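# Four arms sort stickered items into matching-color containers

## Task

Put every item into the container whose color matches the color of the sticker on that item.

## Robot and tools

SETUP. Four identical i2rt Big YAM arms, named arm1, arm2, arm3 and arm4, share the space. Each has six revolute joints, a two-finger gripper and a wrist camera. Fixed room cameras are cam_room_a1, cam_room_a2, cam_room_b1 and cam_room_b2. The wrist cameras are arm1_cam_wrist through arm4_cam_wrist. A hand reaches roughly 1.0 m from its joint1 axis.

FRAMES. All poses use one scene frame: origin on the floor, +z up, metres. Each foot (base_link) faces along its own +x. Feet: arm1 x=-0.644 y=+1.377 z=+0.914 quat_wxyz=(+0.682, +0.007, +0.004, +0.731); arm2 x=-0.655 y=-0.555 z=+0.928 quat_wxyz=(+0.747, +0.002, +0.000, -0.665); arm3 x=+0.651 y=-1.332 z=+0.868 quat_wxyz=(+0.663, -0.004, -0.006, -0.748); arm4 x=+0.648 y=+0.477 z=+0.879 quat_wxyz=(+0.687, +0.001, +0.003, +0.727). The hand point sits between the finger pads, about 1 cm behind the tips. The fingers extend along the hand's +z axis and open and close along its y axis. The printed hand position may be off, more so at long reach. hand_target is where the hand would be at the joint targets currently held.

JOINTS. Absolute values in radians, with the tolerance that counts as done:
- joint1_rad -2.879 to 2.879 (±0.045): turns the arm about its foot, positive counter-clockwise seen from above, 0 along the foot's facing.
- joint2_rad 0 to 3.141 (±0.14): shoulder; 0 puts the upper arm back and roughly level, larger lifts it and then brings it forward.
- joint3_rad 0 to 3.019 (±0.09): elbow; 0 is fully folded, larger opens it.
- joint4_rad -1.692 to 1.57 (±0.055): hand pitch, positive tips the fingers up.
- joint5_rad -1.57 to 1.57 (±0.03): sideways hand swing, positive toward the arm's right.
- joint6_rad -2.094 to 2.094 (±0.035): hand roll, positive clockwise seen from behind.
- gripper_m 0 to 0.093 (±0.003): fingertip gap in metres. Each finger pushes with about 50 to 64 N, and some grippers are weaker or up to about a fifth stronger.

move. Arguments arm1..arm4 and cameras. Each arm entry is optional and separate; an arm you omit keeps its previous command. An arm entry may hold:
- joints: an object of absolute joint targets keyed by name (the names above), any subset.
- target: one list of 7 numbers [x, y, z, qw, qx, qy, qz], an absolute hand pose in the scene frame, in metres and a unit quaternion, in the same layout as the printed hand line. The hand follows a straight line from its hand_target toward it. When target is given, joints may contain only gripper_m.
- speed: top path speed in m/s, 0.002 to 0.5, default 0.25, only allowed with target. Rotation is capped at twice that value in rad/s.
All motions start together. All hand paths in one call finish together, timed by the slowest, and last 0.5 to 10 s; longer paths are cut off at 10 s. An action never exceeds 15 s. Each control step limits the path pose to within 100 mm and 20 degrees of the measured hand, then solves damped inverse kinematics, favouring position. Expect the hand to lag, wander, overshoot speed near full stretch, and finish a centimetre or more off. Joint moves can swing the hand in wide arcs. Unknown keys make a call invalid; out-of-range values get it refused, and then later move, wait and finished_scene calls in the same reply are skipped. cameras: list of camera names, or "all"; omitted or null means all, [] means none. A move with no arm entries just reports state.

wait: seconds from 0 to 10, plus cameras. Nothing new is commanded; returns state and images.

zoom_image: camera (one name) and region [x0, y0, x1, y1] in pixels, origin at the top-left, at most 504 by 504. Only cameras included in the latest images can be zoomed.

read_manual: section "licences"; returns licence text only.

finished_scene: scene = current scene number. Ends the scene irreversibly; do it only once all items sit, stably, in their matching containers.

RESULTS. The pictures line gives the camera order of images, which may be slightly older than the state. The move line lists each arm given a motion: done, or its worst status. Arms under as last shown were not commanded; their status reads not commanded. joint_status and hand_status words: off_target (rested away from the goal, maybe still pushing); time_out (the arm couldn't finish; each joint keeps a nearby target and keeps pushing; on_its_own lists them; sending the reported position relaxes it); not_followed, joint command not followed, pose unreachable (a self/inter-arm safety check withheld the targets; the robot may keep trying). In on_its_own, held at is a target, not a reading. Joint velocities are in rad/s (gripper m/s); within noise means still. Joint torques (N m, arm joints only) include gravity, carry per-arm offset and noise, and joints 3 and 4 wrap at ±28. Gripping a hard part, gripper_m reads up to 0.005 narrower (or up to 0.002 wider) than it; closed on nothing it reads 0.000 to 0.003. Squeeze reaches full force about 0.005 below the first-contact reading; open well above the reading to release. MOTOR HOT appears at 85 °C; at 100 °C an OVER-TEMPERATURE FAULT drops that arm for 30 to 60 s or more and keys say limit_stop_at_motor_heat; resend those targets afterwards.

AVOID. Arms do not stop on contact and keep pushing, so avoid driving into tables or objects, and avoid stretched or loaded holds that heat motors. Never let two robots press each other, including a gripper closing on another's fingers; the safety check may be late and ignores fingers, gripper housings and cameras. Don't drop items, release them while moving, slam, or knock anything out of the work area or to the floor. Loose objects may occasionally get nudged. The sim keeps running while you compose replies, holding the last command.

Each tool is called by a JSON object that holds its "method" and its "body", one argument or row to a line.

## Session

{"method": "move", "body": {

}}

Scene clock: 0.00 s.
Joint torques (N m): no reading
Motor temperatures (°C): arm1=[22 24 25 23 21 21 21] | arm2=[24 24 24 22 22 20 23] | arm3=[24 24 23 24 24 23 23] | arm4=[23 21 22 22 25 21 24]
Heat: arm1: hottest joint3_rad 25 °C; arm2: hottest joint1_rad 24 °C; arm3: hottest joint1_rad 24 °C; arm4: hottest joint5_rad 25 °C.
Joint velocities: within noise
arm1.joint_positions: joint1_rad=-0.126 joint2_rad=+0.534 joint3_rad=+1.403 joint4_rad=-1.611 joint5_rad=-0.026 joint6_rad=-0.127 gripper_m=+0.09396
arm1.joint_status: not commanded
arm1.hand: x=-0.6307 y=+1.5344 z=+1.4214 quat_wxyz=(-0.298, +0.671, -0.622, -0.272) (m; scene frame)
arm1.hand_target: x=-0.6306 y=+1.5327 z=+1.4326 quat_wxyz=(-0.308, +0.666, -0.618, -0.280) (m; scene frame)
arm1.hand_status: not commanded
arm2.joint_positions: joint1_rad=-0.045 joint2_rad=+0.390 joint3_rad=+1.428 joint4_rad=-1.186 joint5_rad=+0.166 joint6_rad=-0.774 gripper_m=+0.09396
arm2.joint_status: not commanded
arm2.hand: x=-0.6756 y=-0.6916 z=+1.5578 quat_wxyz=(-0.217, -0.319, -0.688, +0.615) (m; scene frame)
arm2.hand_target: x=-0.6760 y=-0.6854 z=+1.5652 quat_wxyz=(-0.221, -0.317, -0.681, +0.622) (m; scene frame)
arm2.hand_status: not commanded
arm3.joint_positions: joint1_rad=+0.075 joint2_rad=+0.276 joint3_rad=+1.523 joint4_rad=-1.599 joint5_rad=-0.185 joint6_rad=-0.597 gripper_m=+0.09396
arm3.joint_status: not commanded
arm3.hand: x=+0.6803 y=-1.3506 z=+1.4452 quat_wxyz=(-0.326, -0.350, -0.735, +0.481) (m; scene frame)
arm3.hand_target: x=+0.6804 y=-1.3484 z=+1.4507 quat_wxyz=(-0.328, -0.347, -0.731, +0.487) (m; scene frame)
arm3.hand_status: not commanded
arm4.joint_positions: joint1_rad=+0.109 joint2_rad=+0.555 joint3_rad=+1.556 joint4_rad=-1.251 joint5_rad=+0.178 joint6_rad=-0.775 gripper_m=+0.09396
arm4.joint_status: not commanded
arm4.hand: x=+0.6522 y=+0.6599 z=+1.5276 quat_wxyz=(-0.572, +0.731, -0.297, -0.221) (m; scene frame)
arm4.hand_target: x=+0.6531 y=+0.6547 z=+1.5360 quat_wxyz=(-0.580, +0.725, -0.296, -0.226) (m; scene frame)
arm4.hand_status: not commanded
pictures: arm1_cam_wrist, arm2_cam_wrist, arm3_cam_wrist, arm4_cam_wrist, cam_room_a1, cam_room_a2, cam_room_b1, cam_room_b2
Images, in order (width x height): arm1_cam_wrist 672x504, arm2_cam_wrist 672x504, arm3_cam_wrist 672x504, arm4_cam_wrist 672x504, cam_room_a1 672x504, cam_room_a2 672x504, cam_room_b1 672x504, cam_room_b2 672x504.

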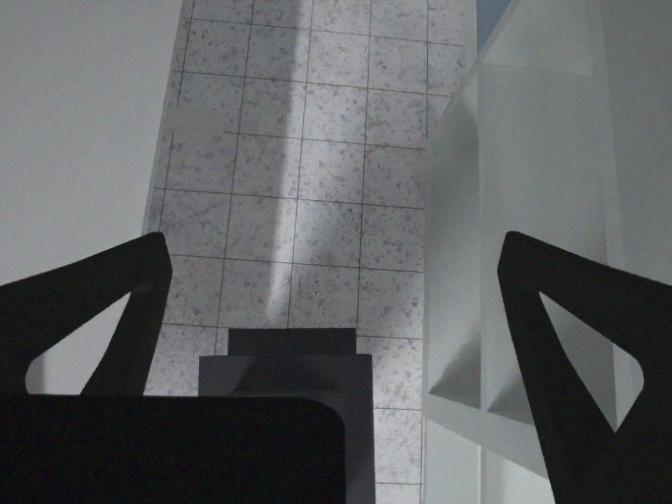

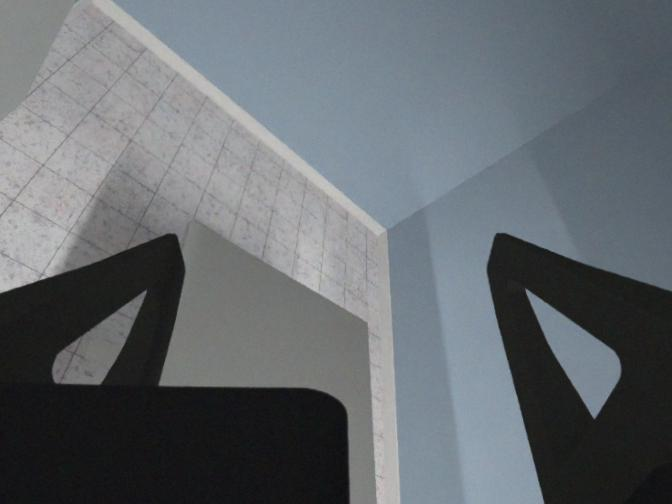

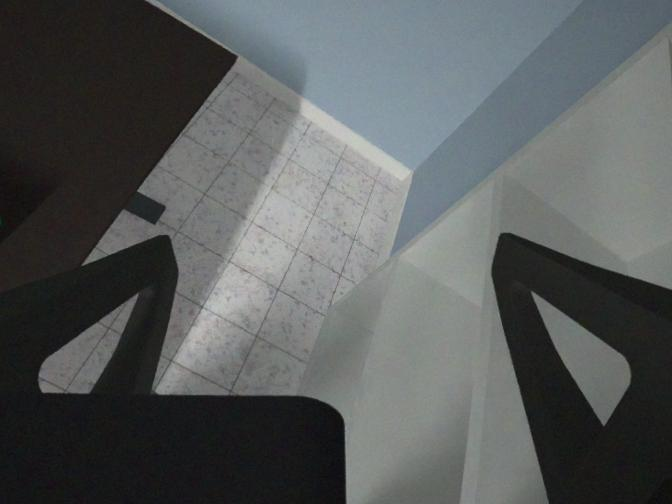

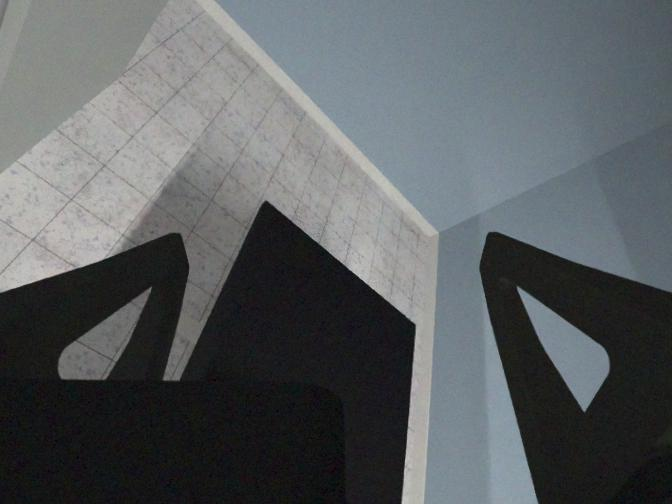

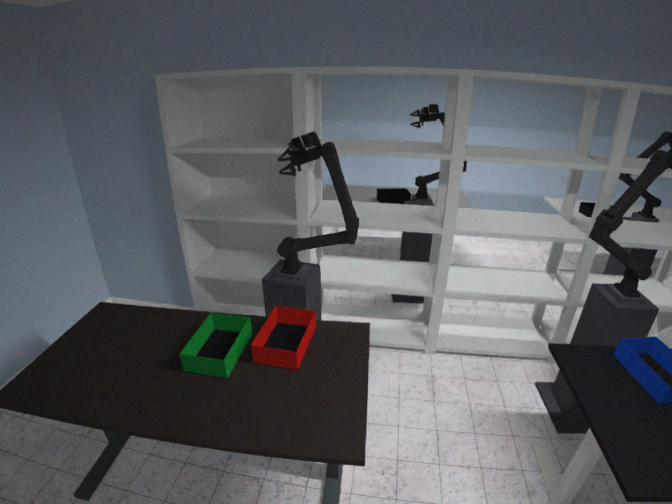

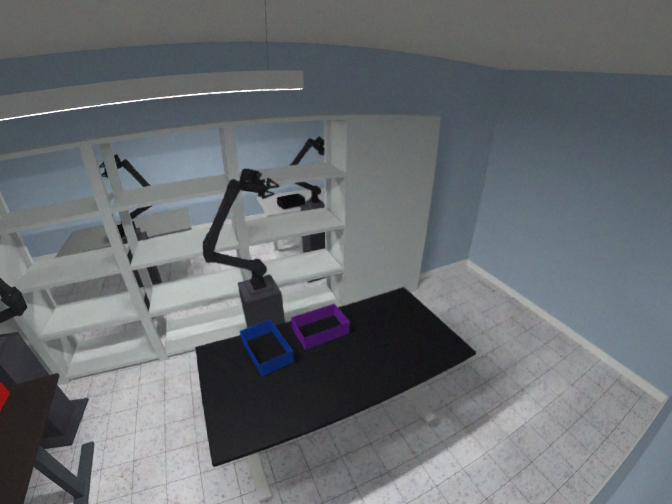

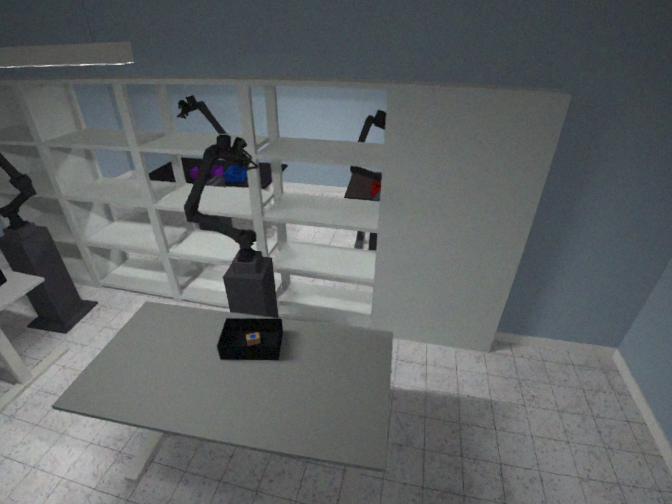

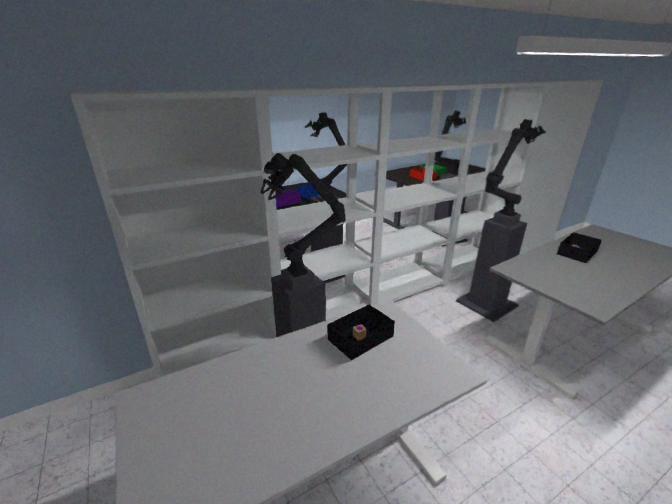

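{"method": "zoom_image", "body": {
  "camera": "cam_room_b1",
  "region": [190, 290, 310, 380]
}}

{"method": "zoom_image", "body": {
  "camera": "cam_room_b2",
  "region": [300, 280, 420, 370]
}}

{"method": "zoom_image", "body": {
  "camera": "cam_room_a1",
  "region": [150, 50, 654, 428]
}}

{"method": "zoom_image", "body": {
  "camera": "cam_room_a2",
  "region": [0, 80, 504, 458]
}}

{"method": "zoom_image", "body": {
  "camera": "cam_room_b1",
  "region": [0, 60, 504, 438]
}}

{"method": "zoom_image", "body": {
  "camera": "cam_room_b2",
  "region": [168, 60, 672, 438]
}}

Scaled by 4.200.

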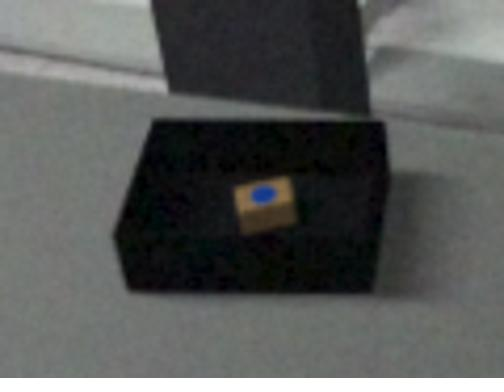

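Scaled by 4.200.

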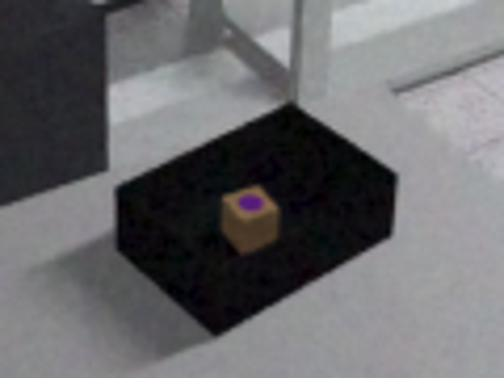

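Scaled by 1.000.

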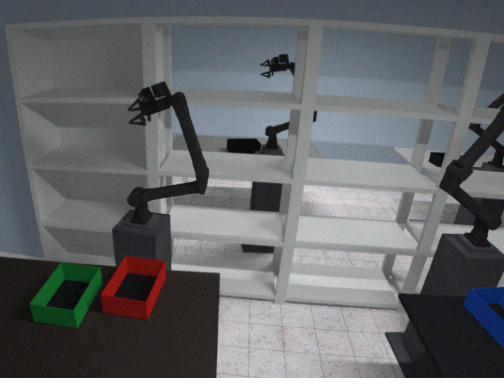

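Scaled by 1.000.

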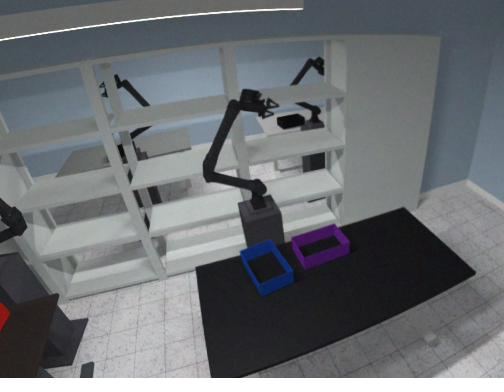

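Scaled by 1.000.

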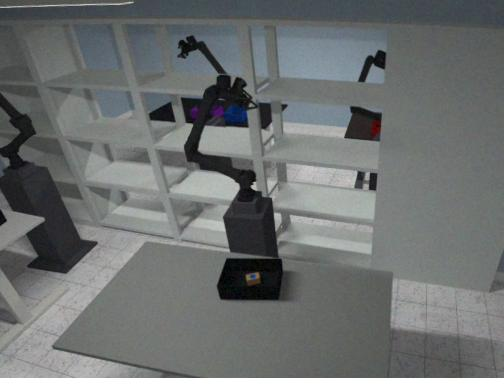

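Scaled by 1.000.

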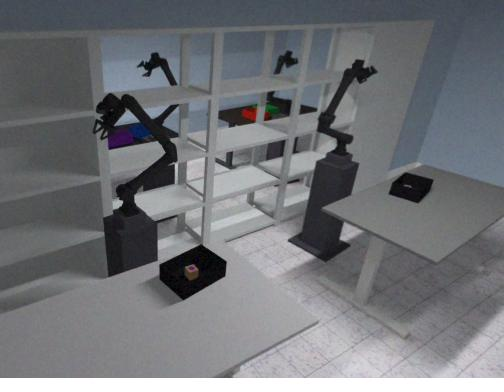

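{"method": "move", "body": {
  "arm1": {"joints": {"joint1_rad": 1.5, "joint4_rad": -1.6, "joint5_rad": 0, "joint6_rad": 0}},
  "arm2": {"joints": {"joint1_rad": -1.7, "joint2_rad": 0.53, "joint3_rad": 1.4, "joint4_rad": -1.6, "joint5_rad": 0, "joint6_rad": 0}},
  "arm3": {"joints": {"joint1_rad": 1.68, "joint2_rad": 0.53, "joint3_rad": 1.4, "joint4_rad": -1.6, "joint5_rad": 0, "joint6_rad": 0}},
  "arm4": {"joints": {"joint1_rad": -1.62, "joint2_rad": 0.53, "joint3_rad": 1.4, "joint4_rad": -1.6, "joint5_rad": 0, "joint6_rad": 0}}
}}

Scene clock: 89.80 s.
Joint torques (N m): arm1=[-0.85 6.12 10.22 2.13 0.09 0.09] | arm2=[0.15 1.73 9.07 1.65 -0.06 0.2] | arm3=[2.02 4.6 8.01 1.37 0.06 0.03] | arm4=[0.56 3.37 7.38 0.83 0 0.16]
Motor temperatures (°C): arm1=[22 24 30 24 21 21 21] | arm2=[24 25 28 23 22 20 23] | arm3=[24 25 25 24 24 23 23] | arm4=[23 22 28 22 24 21 24]
Heat: arm1: hottest joint3_rad 30 °C; arm2: hottest joint3_rad 28 °C; arm3: hottest joint2_rad 25 °C; arm4: hottest joint3_rad 28 °C.
move: arm1 done; arm2 done; arm3 done; arm4 done
Joint velocities: within noise
arm1.joint_positions: joint1_rad=+1.493 joint2_rad=+0.534 joint3_rad=+1.403 joint4_rad=-1.611 joint5_rad=+0.000 joint6_rad=-0.007 gripper_m=+0.09398
arm1.joint_status: all done
arm1.hand: x=-0.7943 y=+1.3779 z=+1.4235 quat_wxyz=(-0.004, +0.912, +0.000, -0.410) (m; scene frame)
arm1.hand_target: x=-0.7932 y=+1.3767 z=+1.4357 quat_wxyz=(-0.002, +0.905, -0.001, -0.425) (m; scene frame)
arm1.hand_status: not commanded
arm2.joint_positions: joint1_rad=-1.694 joint2_rad=+0.538 joint3_rad=+1.398 joint4_rad=-1.586 joint5_rad=+0.001 joint6_rad=-0.014 gripper_m=+0.09398
arm2.joint_status: all done
arm2.hand: x=-0.8207 y=-0.5552 z=+1.4370 quat_wxyz=(+0.006, -0.912, -0.004, +0.409) (m; scene frame)
arm2.hand_target: x=-0.8148 y=-0.5545 z=+1.4364 quat_wxyz=(+0.004, -0.913, +0.005, +0.407) (m; scene frame)
arm2.hand_status: not commanded
arm3.joint_positions: joint1_rad=+1.670 joint2_rad=+0.522 joint3_rad=+1.387 joint4_rad=-1.599 joint5_rad=-0.001 joint6_rad=-0.008 gripper_m=+0.09398
arm3.joint_status: all done
arm3.hand: x=+0.8083 y=-1.3285 z=+1.3718 quat_wxyz=(-0.407, -0.003, -0.914, +0.012) (m; scene frame)
arm3.hand_target: x=+0.8092 y=-1.3269 z=+1.3763 quat_wxyz=(-0.409, -0.002, -0.913, +0.009) (m; scene frame)
arm3.hand_status: not commanded
arm4.joint_positions: joint1_rad=-1.614 joint2_rad=+0.533 joint3_rad=+1.391 joint4_rad=-1.588 joint5_rad=+0.002 joint6_rad=-0.014 gripper_m=+0.09398
arm4.joint_status: all done
arm4.hand: x=+0.8135 y=+0.4803 z=+1.3848 quat_wxyz=(-0.406, +0.012, -0.914, +0.003) (m; scene frame)
arm4.hand_target: x=+0.8092 y=+0.4798 z=+1.3870 quat_wxyz=(-0.406, +0.004, -0.914, +0.000) (m; scene frame)
arm4.hand_status: not commanded
pictures: arm1_cam_wrist, arm2_cam_wrist, arm3_cam_wrist, arm4_cam_wrist, cam_room_a1, cam_room_a2, cam_room_b1, cam_room_b2
Images, in order (width x height): arm1_cam_wrist 672x504, arm2_cam_wrist 672x504, arm3_cam_wrist 672x504, arm4_cam_wrist 672x504, cam_room_a1 672x504, cam_room_a2 672x504, cam_room_b1 672x504, cam_room_b2 672x504.

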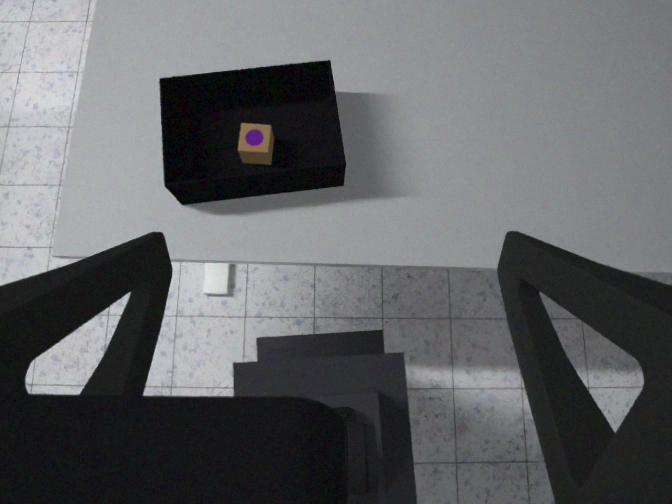

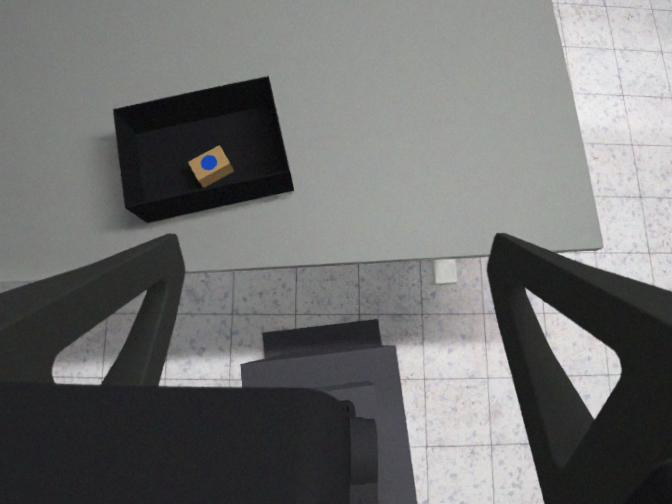

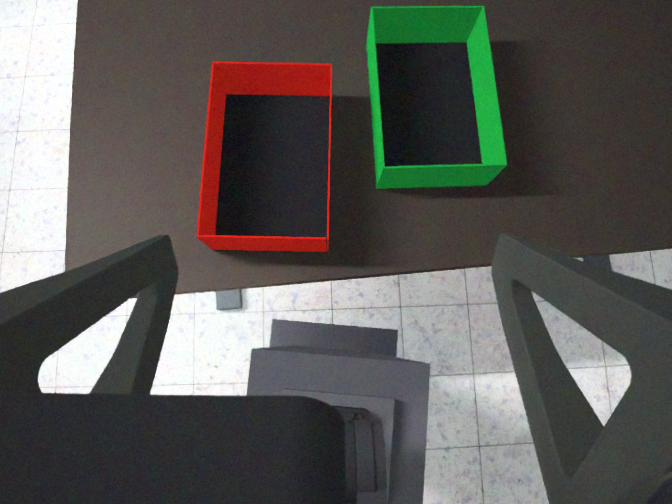

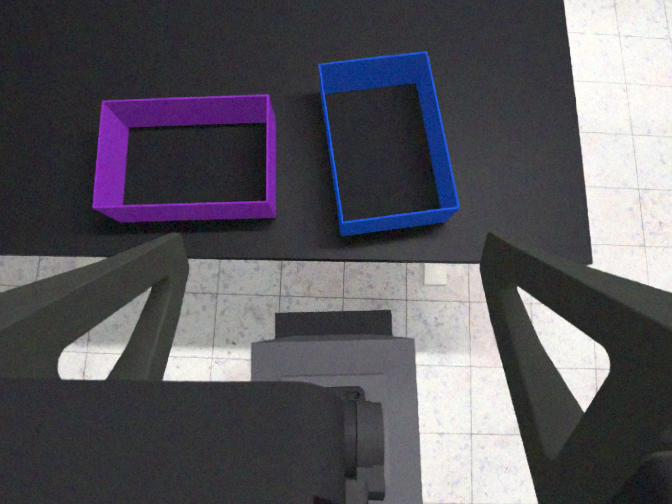

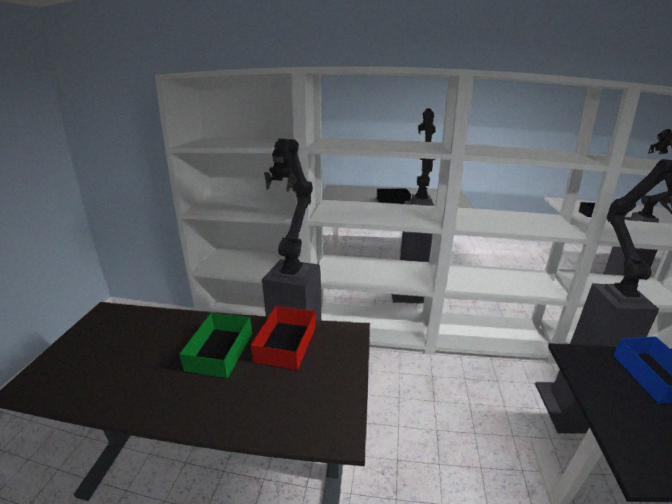

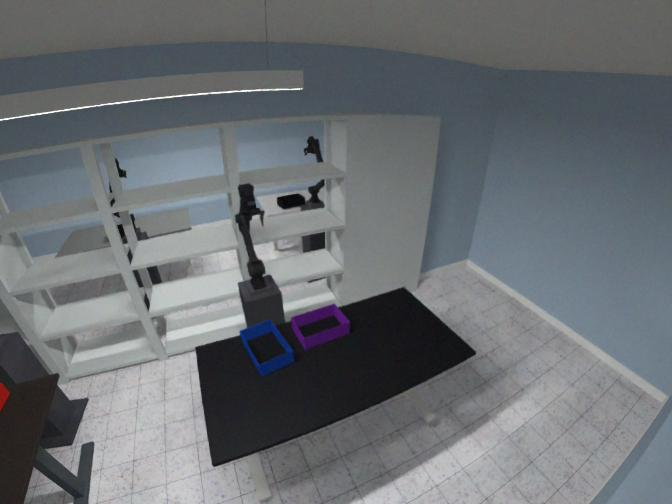

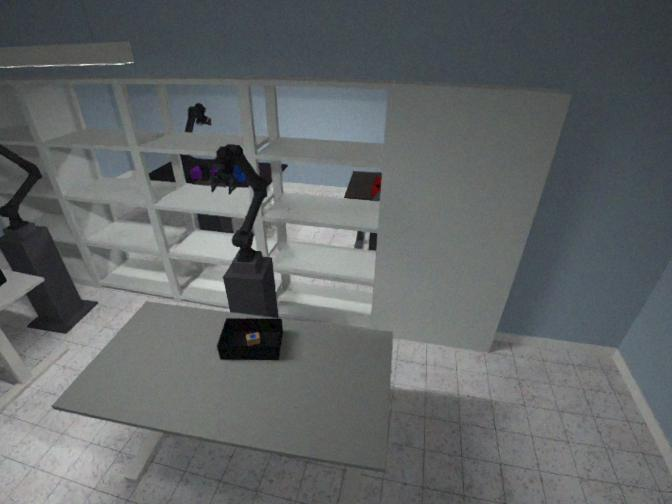

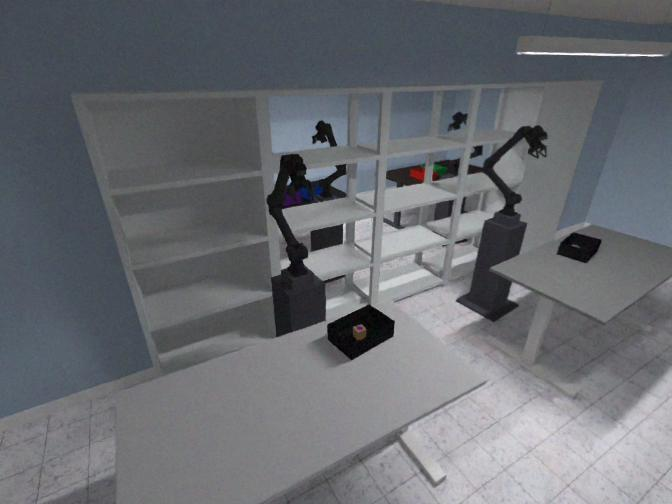

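{"method": "move", "body": {
  "arm1": {"joints": {"joint4_rad": -1.3}},
  "arm2": {"joints": {"joint4_rad": -1.3}},
  "arm3": {"joints": {"joint4_rad": -1.3}},
  "arm4": {"joints": {"joint4_rad": -1.3}},
  "cameras": ["arm1_cam_wrist", "arm2_cam_wrist", "arm3_cam_wrist", "arm4_cam_wrist"]
}}

{"method": "move", "body": {
  "arm1": {"joints": {"joint2_rad": 0.923, "joint3_rad": 1.027, "joint4_rad": -1.154}},
  "arm2": {"joints": {"joint2_rad": 0.923, "joint3_rad": 1.027, "joint4_rad": -1.154}},
  "arm3": {"joints": {"joint2_rad": 0.923, "joint3_rad": 1.027, "joint4_rad": -1.154}},
  "arm4": {"joints": {"joint2_rad": 0.923, "joint3_rad": 1.027, "joint4_rad": -1.154}},
  "cameras": ["arm1_cam_wrist", "arm2_cam_wrist", "arm3_cam_wrist", "arm4_cam_wrist"]
}}

Scene clock: 110.07 s.
Joint torques (N m): arm1=[-0.67 6.36 10.25 2.66 0.04 0.12] | arm2=[0.26 1.49 9.25 3.33 -0.07 0.2] | arm3=[1.96 4.19 8.25 2.41 0.07 0.02] | arm4=[0.32 3.08 7.64 2.07 -0.01 0.16]
Motor temperatures (°C): arm1=[22 24 30 24 21 21 21] | arm2=[24 25 29 22 22 20 23] | arm3=[24 25 26 24 24 23 23] | arm4=[23 22 28 22 24 21 24]
Heat: arm1: hottest joint3_rad 30 °C; arm2: hottest joint3_rad 29 °C; arm3: hottest joint3_rad 26 °C; arm4: hottest joint3_rad 28 °C.
move: arm1 done; arm2 done; arm3 done; arm4 done
Joint velocities: within noise
arm1.joint_positions: joint1_rad=+1.493 joint2_rad=+0.534 joint3_rad=+1.403 joint4_rad=-1.323 joint5_rad=+0.000 joint6_rad=-0.007 gripper_m=+0.09398
arm1.joint_status: all done
arm1.hand: x=-0.8332 y=+1.3781 z=+1.4824 quat_wxyz=(-0.005, +0.844, +0.000, -0.536) (m; scene frame)
arm1.hand_target: x=-0.8313 y=+1.3767 z=+1.4986 quat_wxyz=(-0.002, +0.832, +0.000, -0.555) (m; scene frame)
arm1.hand_status: not commanded
arm2.joint_positions: joint1_rad=-1.694 joint2_rad=+0.538 joint3_rad=+1.398 joint4_rad=-1.320 joint5_rad=+0.001 joint6_rad=-0.014 gripper_m=+0.09398
arm2.joint_status: all done
arm2.hand: x=-0.8573 y=-0.5551 z=+1.4909 quat_wxyz=(+0.007, -0.850, -0.004, +0.526) (m; scene frame)
arm2.hand_target: x=-0.8553 y=-0.5542 z=+1.4979 quat_wxyz=(+0.005, -0.842, +0.004, +0.539) (m; scene frame)
arm2.hand_status: not commanded
arm3.joint_positions: joint1_rad=+1.670 joint2_rad=+0.522 joint3_rad=+1.387 joint4_rad=-1.318 joint5_rad=-0.001 joint6_rad=-0.008 gripper_m=+0.09398
arm3.joint_status: all done
arm3.hand: x=+0.8468 y=-1.3285 z=+1.4288 quat_wxyz=(-0.530, -0.002, -0.848, +0.013) (m; scene frame)
arm3.hand_target: x=+0.8495 y=-1.3265 z=+1.4378 quat_wxyz=(-0.541, -0.001, -0.841, +0.009) (m; scene frame)
arm3.hand_status: not commanded
arm4.joint_positions: joint1_rad=-1.614 joint2_rad=+0.533 joint3_rad=+1.391 joint4_rad=-1.319 joint5_rad=+0.002 joint6_rad=-0.014 gripper_m=+0.09398
arm4.joint_status: all done
arm4.hand: x=+0.8508 y=+0.4810 z=+1.4392 quat_wxyz=(-0.525, +0.012, -0.851, +0.003) (m; scene frame)
arm4.hand_target: x=+0.8497 y=+0.4803 z=+1.4482 quat_wxyz=(-0.538, +0.004, -0.843, -0.001) (m; scene frame)
arm4.hand_status: not commanded
pictures: arm1_cam_wrist, arm2_cam_wrist, arm3_cam_wrist, arm4_cam_wrist
Images, in order (width x height): arm1_cam_wrist 672x504, arm2_cam_wrist 672x504, arm3_cam_wrist 672x504, arm4_cam_wrist 672x504.

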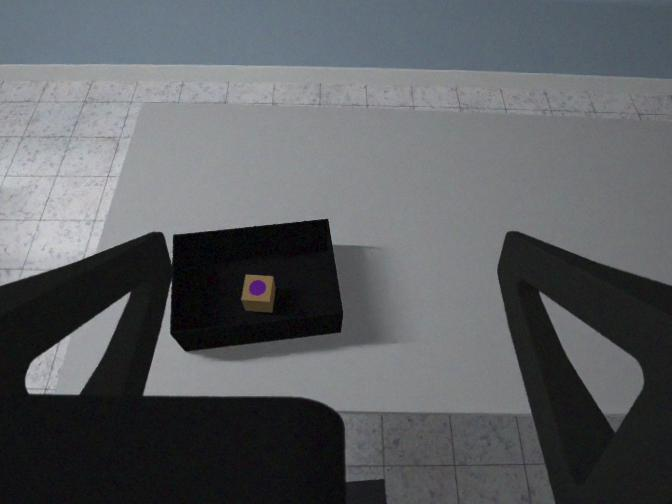

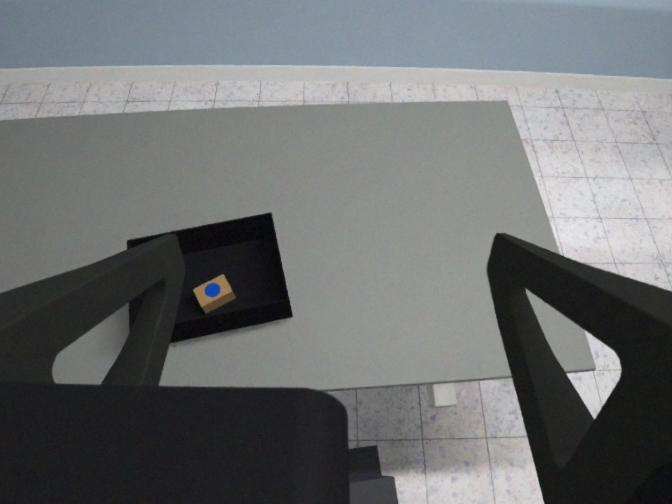

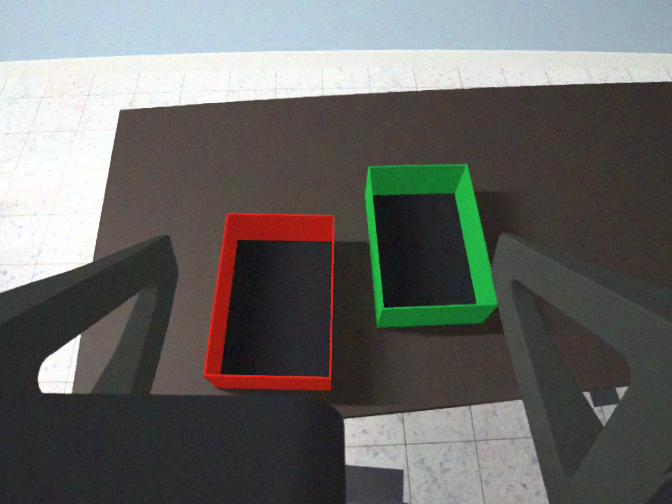

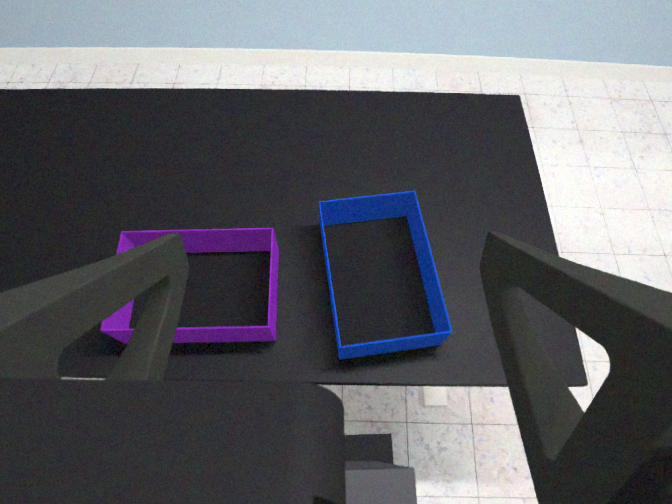

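Scene clock: 111.40 s.
Joint torques (N m): arm1=[-1.61 -1.67 14.97 1.61 0.04 0.1] | arm2=[0.38 -6.3 13.55 2.03 -0.08 0.21] | arm3=[1.85 -5.07 11.23 1.17 0.06 0.04] | arm4=[-0.03 -5.25 11.37 1.16 0.03 0.18]
Motor temperatures (°C): arm1=[22 24 30 24 21 21 21] | arm2=[24 25 29 22 22 20 23] | arm3=[24 25 26 24 24 23 23] | arm4=[23 22 28 22 24 21 24]
Heat: arm1: hottest joint3_rad 30 °C; arm2: hottest joint3_rad 29 °C; arm3: hottest joint3_rad 26 °C; arm4: hottest joint3_rad 28 °C.
move: arm1 done; arm2 done; arm3 done; arm4 done
Joint velocities: within noise
arm1.joint_positions: joint1_rad=+1.493 joint2_rad=+0.923 joint3_rad=+0.986 joint4_rad=-1.164 joint5_rad=+0.000 joint6_rad=-0.007 gripper_m=+0.09398
arm1.joint_status: all done
arm1.hand: x=-0.9793 y=+1.3802 z=+1.1978 quat_wxyz=(-0.003, +0.971, -0.001, -0.241) (m; scene frame)
arm1.hand_target: x=-0.9887 y=+1.3777 z=+1.2192 quat_wxyz=(-0.002, +0.964, -0.001, -0.265) (m; scene frame)
arm1.hand_status: not commanded
arm2.joint_positions: joint1_rad=-1.694 joint2_rad=+0.924 joint3_rad=+1.007 joint4_rad=-1.161 joint5_rad=+0.001 joint6_rad=-0.014 gripper_m=+0.09398
arm2.joint_status: all done
arm2.hand: x=-1.0004 y=-0.5532 z=+1.2165 quat_wxyz=(+0.005, -0.970, -0.004, +0.243) (m; scene frame)
arm2.hand_target: x=-1.0054 y=-0.5515 z=+1.2274 quat_wxyz=(+0.003, -0.966, +0.006, +0.257) (m; scene frame)
arm2.hand_status: not commanded
arm3.joint_positions: joint1_rad=+1.670 joint2_rad=+0.920 joint3_rad=+1.004 joint4_rad=-1.160 joint5_rad=-0.001 joint6_rad=-0.008 gripper_m=+0.09398
arm3.joint_status: all done
arm3.hand: x=+0.9942 y=-1.3355 z=+1.1563 quat_wxyz=(-0.245, -0.005, -0.969, +0.010) (m; scene frame)
arm3.hand_target: x=+1.0002 y=-1.3319 z=+1.1677 quat_wxyz=(-0.258, -0.004, -0.966, +0.008) (m; scene frame)
arm3.hand_status: not commanded
arm4.joint_positions: joint1_rad=-1.614 joint2_rad=+0.924 joint3_rad=+0.996 joint4_rad=-1.161 joint5_rad=+0.002 joint6_rad=-0.014 gripper_m=+0.09398
arm4.joint_status: all done
arm4.hand: x=+0.9918 y=+0.4819 z=+1.1608 quat_wxyz=(-0.236, +0.013, -0.972, +0.003) (m; scene frame)
arm4.hand_target: x=+0.9991 y=+0.4805 z=+1.1773 quat_wxyz=(-0.255, +0.004, -0.967, +0.001) (m; scene frame)
arm4.hand_status: not commanded
pictures: arm1_cam_wrist, arm2_cam_wrist, arm3_cam_wrist, arm4_cam_wrist
Images, in order (width x height): arm1_cam_wrist 672x504, arm2_cam_wrist 672x504, arm3_cam_wrist 672x504, arm4_cam_wrist 672x504.

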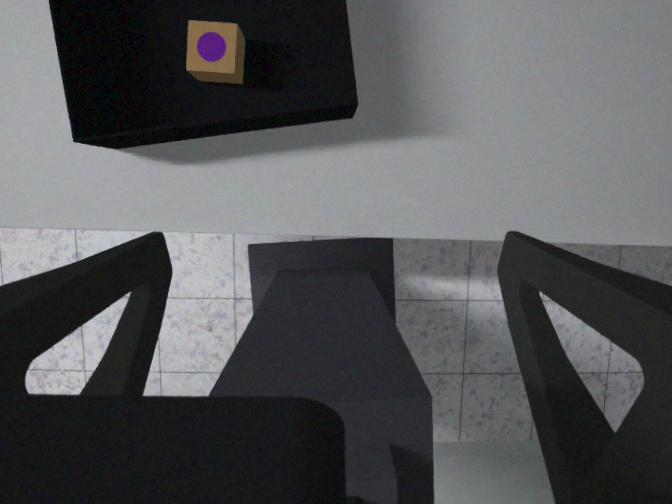

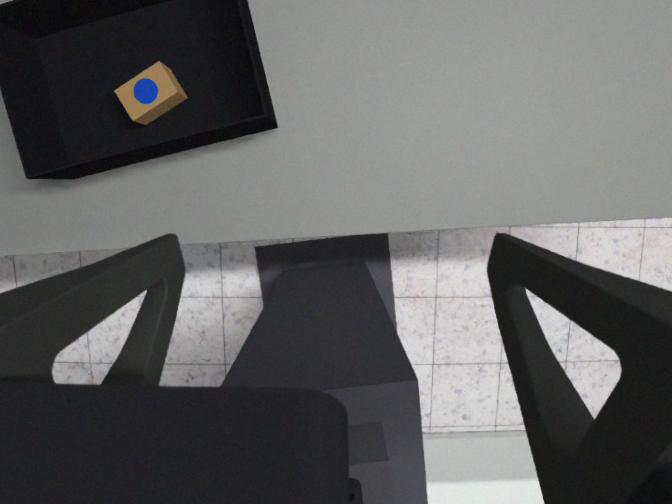

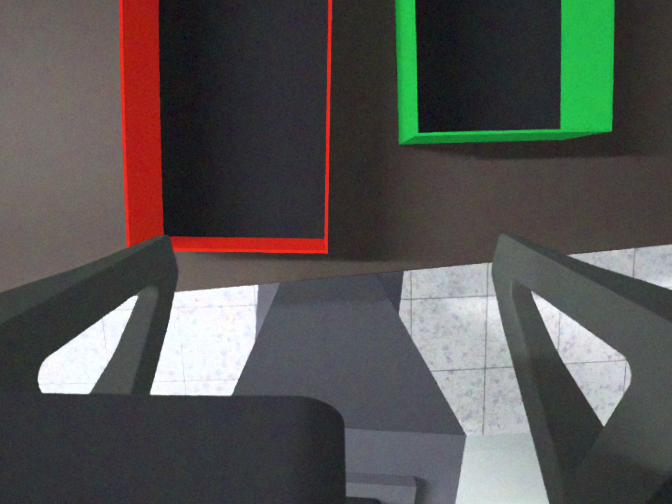

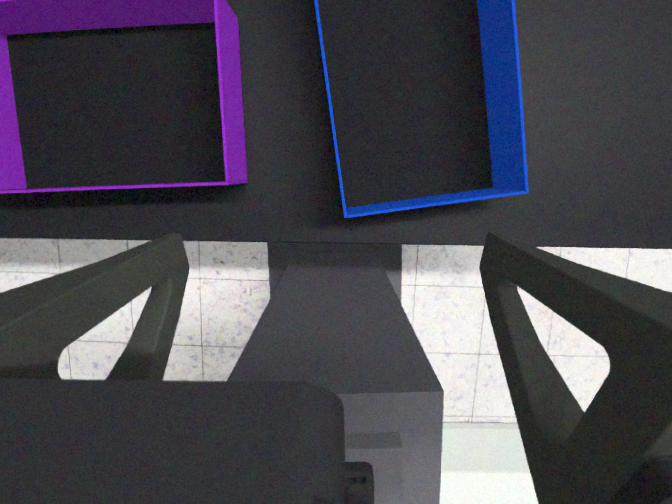

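{"method": "move", "body": {
  "arm1": {"target": [-0.83, 1.3785, 1.40, -0.003, 0.971, -0.001, -0.241]},
  "arm2": {"target": [-0.85, -0.5535, 1.40, 0.005, -0.970, -0.004, 0.243]},
  "arm3": {"target": [0.85, -1.332, 1.35, -0.245, -0.005, -0.969, 0.010]},
  "arm4": {"target": [0.85, 0.481, 1.35, -0.236, 0.013, -0.972, 0.003]},
  "cameras": ["arm1_cam_wrist", "arm2_cam_wrist", "arm3_cam_wrist", "arm4_cam_wrist"]
}}

{"method": "move", "body": {
  "arm1": {"target": [-1.03, 1.381, 1.40, -0.003, 0.971, -0.001, -0.241]},
  "arm2": {"target": [-1.05, -0.5535, 1.40, 0.005, -0.970, -0.004, 0.243]},
  "arm3": {"target": [1.05, -1.337, 1.35, -0.245, -0.005, -0.969, 0.010]},
  "arm4": {"target": [1.05, 0.481, 1.35, -0.236, 0.013, -0.972, 0.003]},
  "cameras": ["arm1_cam_wrist", "arm2_cam_wrist", "arm3_cam_wrist", "arm4_cam_wrist"]
}}

Scene clock: 171.80 s.
Joint torques (N m): arm1=[-1.9 4.25 11.88 1.05 0 0.05] | arm2=[0.03 0.85 12.79 1.44 -0.16 -0.01] | arm3=[0.38 1.03 10.45 0.88 -0.08 -0.14] | arm4=[0.85 1.61 9.61 0.61 0.1 0.09]
Motor temperatures (°C): arm1=[22 24 37 23 21 21 21] | arm2=[24 25 32 22 22 20 23] | arm3=[24 25 30 24 24 23 23] | arm4=[23 22 33 22 24 21 24]
Heat: arm1: hottest joint3_rad 37 °C; arm2: hottest joint3_rad 32 °C; arm3: hottest joint3_rad 30 °C; arm4: hottest joint3_rad 33 °C.
move: arm1 off_target; arm2 off_target; arm3 off_target; arm4 off_target
Joint velocities: within noise
arm1.joint_positions: joint1_rad=+1.493 joint2_rad=+0.672 joint3_rad=+1.395 joint4_rad=-1.686 joint5_rad=+0.000 joint6_rad=-0.007 gripper_m=+0.09398
arm1.joint_status: not commanded
arm1.hand: x=-0.8308 y=+1.3783 z=+1.3874 quat_wxyz=(-0.004, +0.952, -0.001, -0.307) (m; scene frame)
arm1.hand_target: x=-0.8304 y=+1.3785 z=+1.3991 quat_wxyz=(-0.004, +0.949, -0.001, -0.314) (m; scene frame)
arm1.hand_status: off_target (0.013 m and 7.9 deg from the pose sent, 0.251 m and 0.1 deg at the start; a joint's target at an end of its range on 30 of 54 steps)
arm2.joint_positions: joint1_rad=-1.694 joint2_rad=+0.660 joint3_rad=+1.359 joint4_rad=-1.671 joint5_rad=+0.001 joint6_rad=-0.014 gripper_m=+0.09398
arm2.joint_status: not commanded
arm2.hand: x=-0.8511 y=-0.5548 z=+1.3868 quat_wxyz=(+0.005, -0.956, -0.004, +0.294) (m; scene frame)
arm2.hand_target: x=-0.8504 y=-0.5536 z=+1.3991 quat_wxyz=(+0.006, -0.954, -0.004, +0.301) (m; scene frame)
arm2.hand_status: off_target (0.013 m and 6.1 deg from the pose sent, 0.237 m and 0.0 deg at the start; a joint's target at an end of its range on 29 of 54 steps)
arm3.joint_positions: joint1_rad=+1.667 joint2_rad=+0.700 joint3_rad=+1.406 joint4_rad=-1.699 joint5_rad=-0.004 joint6_rad=-0.013 gripper_m=+0.09398
arm3.joint_status: not commanded
arm3.hand: x=+0.8511 y=-1.3298 z=+1.3361 quat_wxyz=(-0.285, -0.003, -0.958, +0.010) (m; scene frame)
arm3.hand_target: x=+0.8503 y=-1.3318 z=+1.3492 quat_wxyz=(-0.297, -0.005, -0.955, +0.012) (m; scene frame)
arm3.hand_status: off_target (0.014 m and 4.8 deg from the pose sent, 0.242 m and 0.0 deg at the start; a joint's target at an end of its range on 28 of 54 steps)
arm4.joint_positions: joint1_rad=-1.614 joint2_rad=+0.675 joint3_rad=+1.368 joint4_rad=-1.669 joint5_rad=+0.002 joint6_rad=-0.014 gripper_m=+0.09398
arm4.joint_status: not commanded
arm4.hand: x=+0.8502 y=+0.4807 z=+1.3389 quat_wxyz=(-0.291, +0.013, -0.957, +0.003) (m; scene frame)
arm4.hand_target: x=+0.8504 y=+0.4810 z=+1.3492 quat_wxyz=(-0.296, +0.013, -0.955, +0.003) (m; scene frame)
arm4.hand_status: off_target (0.011 m and 6.5 deg from the pose sent, 0.236 m and 0.0 deg at the start; a joint's target at an end of its range on 29 of 54 steps)
pictures: arm1_cam_wrist, arm2_cam_wrist, arm3_cam_wrist, arm4_cam_wrist
Images, in order (width x height): arm1_cam_wrist 672x504, arm2_cam_wrist 672x504, arm3_cam_wrist 672x504, arm4_cam_wrist 672x504.

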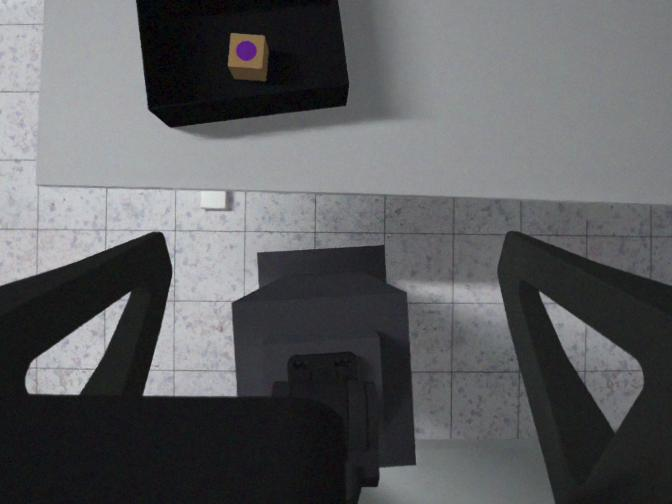

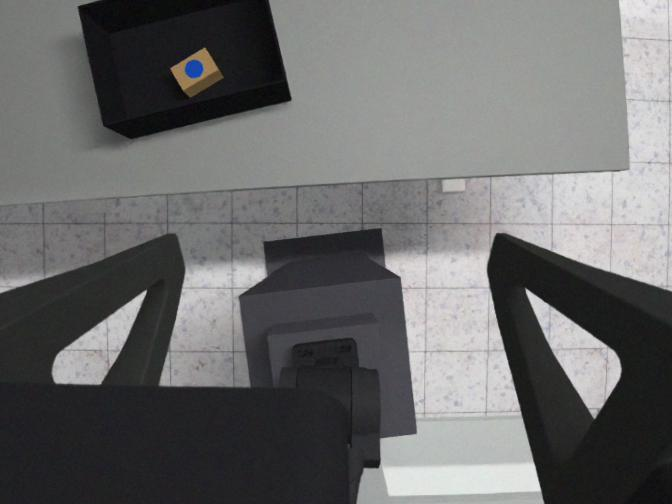

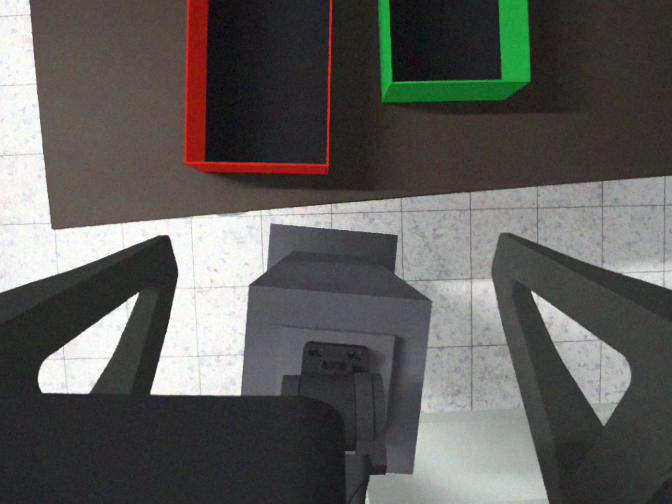

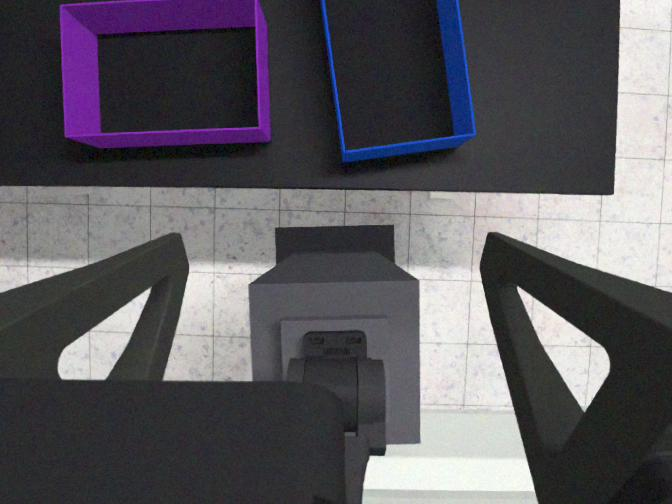

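Scene clock: 173.30 s.
Joint torques (N m): arm1=[-2.08 -5.95 15.27 1.5 -0.02 0.04] | arm2=[0.79 -9.23 15.68 1.88 0.02 0.07] | arm3=[0.67 -9.7 12.78 1.01 0.02 -0.06] | arm4=[0.44 -8.82 11.85 0.94 0 -0.02]
Motor temperatures (°C): arm1=[22 24 37 23 21 21 21] | arm2=[24 25 33 22 22 20 23] | arm3=[24 25 30 24 24 23 23] | arm4=[23 22 33 22 24 21 24]
Heat: arm1: hottest joint3_rad 37 °C; arm2: hottest joint3_rad 33 °C; arm3: hottest joint3_rad 30 °C; arm4: hottest joint3_rad 33 °C.
move: arm1 off_target; arm2 off_target; arm3 off_target; arm4 off_target
Joint velocities: within noise
arm1.joint_positions: joint1_rad=+1.493 joint2_rad=+1.212 joint3_rad=+1.666 joint4_rad=-1.626 joint5_rad=+0.000 joint6_rad=-0.007 gripper_m=+0.09398
arm1.joint_status: not commanded
arm1.hand: x=-1.0278 y=+1.3802 z=+1.3699 quat_wxyz=(-0.003, +0.979, -0.001, -0.206) (m; scene frame)
arm1.hand_target: x=-1.0284 y=+1.3810 z=+1.3995 quat_wxyz=(-0.003, +0.970, -0.001, -0.241) (m; scene frame)
arm1.hand_status: off_target (0.030 m and 4.2 deg from the pose sent, 0.200 m and 7.9 deg at the start)
arm2.joint_positions: joint1_rad=-1.694 joint2_rad=+1.179 joint3_rad=+1.620 joint4_rad=-1.582 joint5_rad=+0.001 joint6_rad=-0.014 gripper_m=+0.09398
arm2.joint_status: not commanded
arm2.hand: x=-1.0438 y=-0.5535 z=+1.3737 quat_wxyz=(+0.004, -0.977, -0.004, +0.213) (m; scene frame)
arm2.hand_target: x=-1.0487 y=-0.5535 z=+1.3995 quat_wxyz=(+0.005, -0.970, -0.004, +0.243) (m; scene frame)
arm2.hand_status: off_target (0.027 m and 3.6 deg from the pose sent, 0.199 m and 6.1 deg at the start)
arm3.joint_positions: joint1_rad=+1.667 joint2_rad=+1.216 joint3_rad=+1.672 joint4_rad=-1.601 joint5_rad=-0.004 joint6_rad=-0.013 gripper_m=+0.09398
arm3.joint_status: not commanded
arm3.hand: x=+1.0487 y=-1.3349 z=+1.3220 quat_wxyz=(-0.213, -0.004, -0.977, +0.009) (m; scene frame)
arm3.hand_target: x=+1.0487 y=-1.3369 z=+1.3494 quat_wxyz=(-0.245, -0.005, -0.969, +0.010) (m; scene frame)
arm3.hand_status: off_target (0.028 m and 3.8 deg from the pose sent, 0.200 m and 4.8 deg at the start)
arm4.joint_positions: joint1_rad=-1.614 joint2_rad=+1.204 joint3_rad=+1.649 joint4_rad=-1.592 joint5_rad=+0.002 joint6_rad=-0.014 gripper_m=+0.09398
arm4.joint_status: not commanded
arm4.hand: x=+1.0451 y=+0.4831 z=+1.3263 quat_wxyz=(-0.208, +0.013, -0.978, +0.003) (m; scene frame)
arm4.hand_target: x=+1.0489 y=+0.4811 z=+1.3496 quat_wxyz=(-0.236, +0.013, -0.972, +0.003) (m; scene frame)
arm4.hand_status: off_target (0.024 m and 3.2 deg from the pose sent, 0.200 m and 6.5 deg at the start)
pictures: arm1_cam_wrist, arm2_cam_wrist, arm3_cam_wrist, arm4_cam_wrist
Images, in order (width x height): arm1_cam_wrist 672x504, arm2_cam_wrist 672x504, arm3_cam_wrist 672x504, arm4_cam_wrist 672x504.

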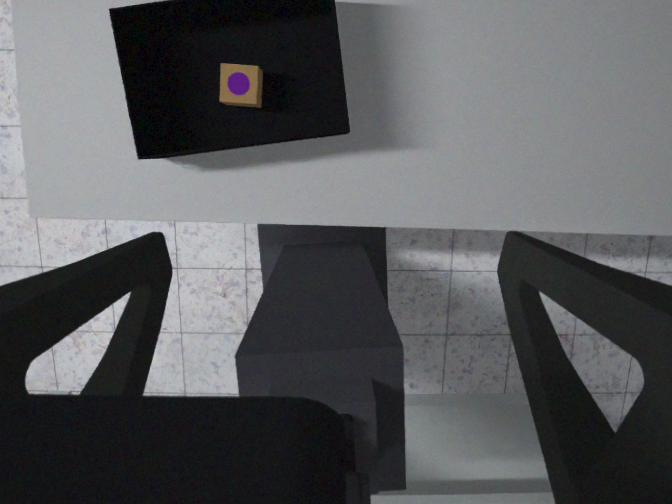

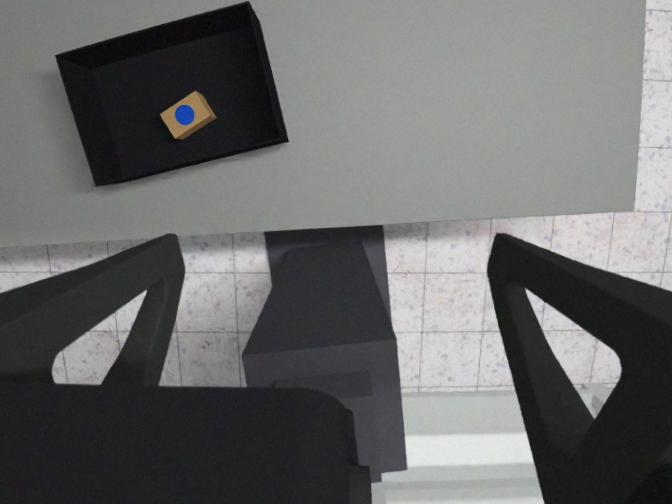

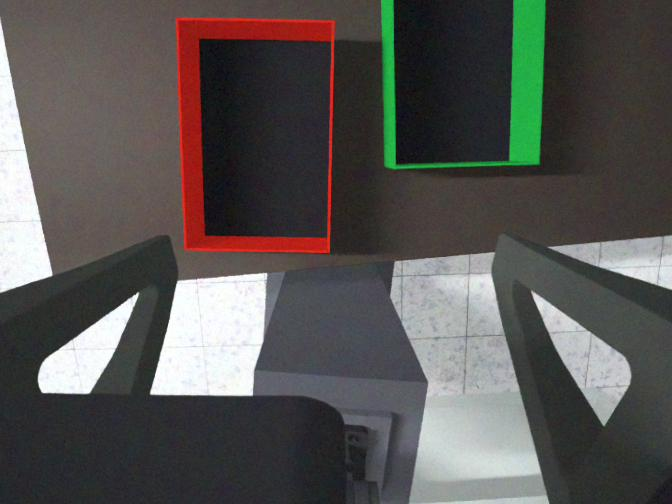

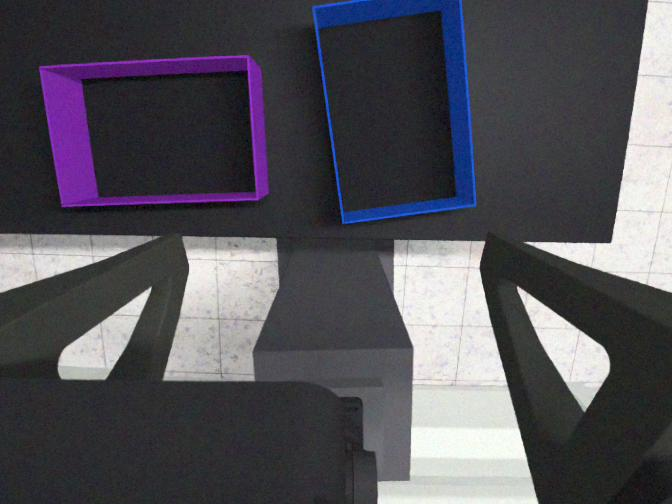

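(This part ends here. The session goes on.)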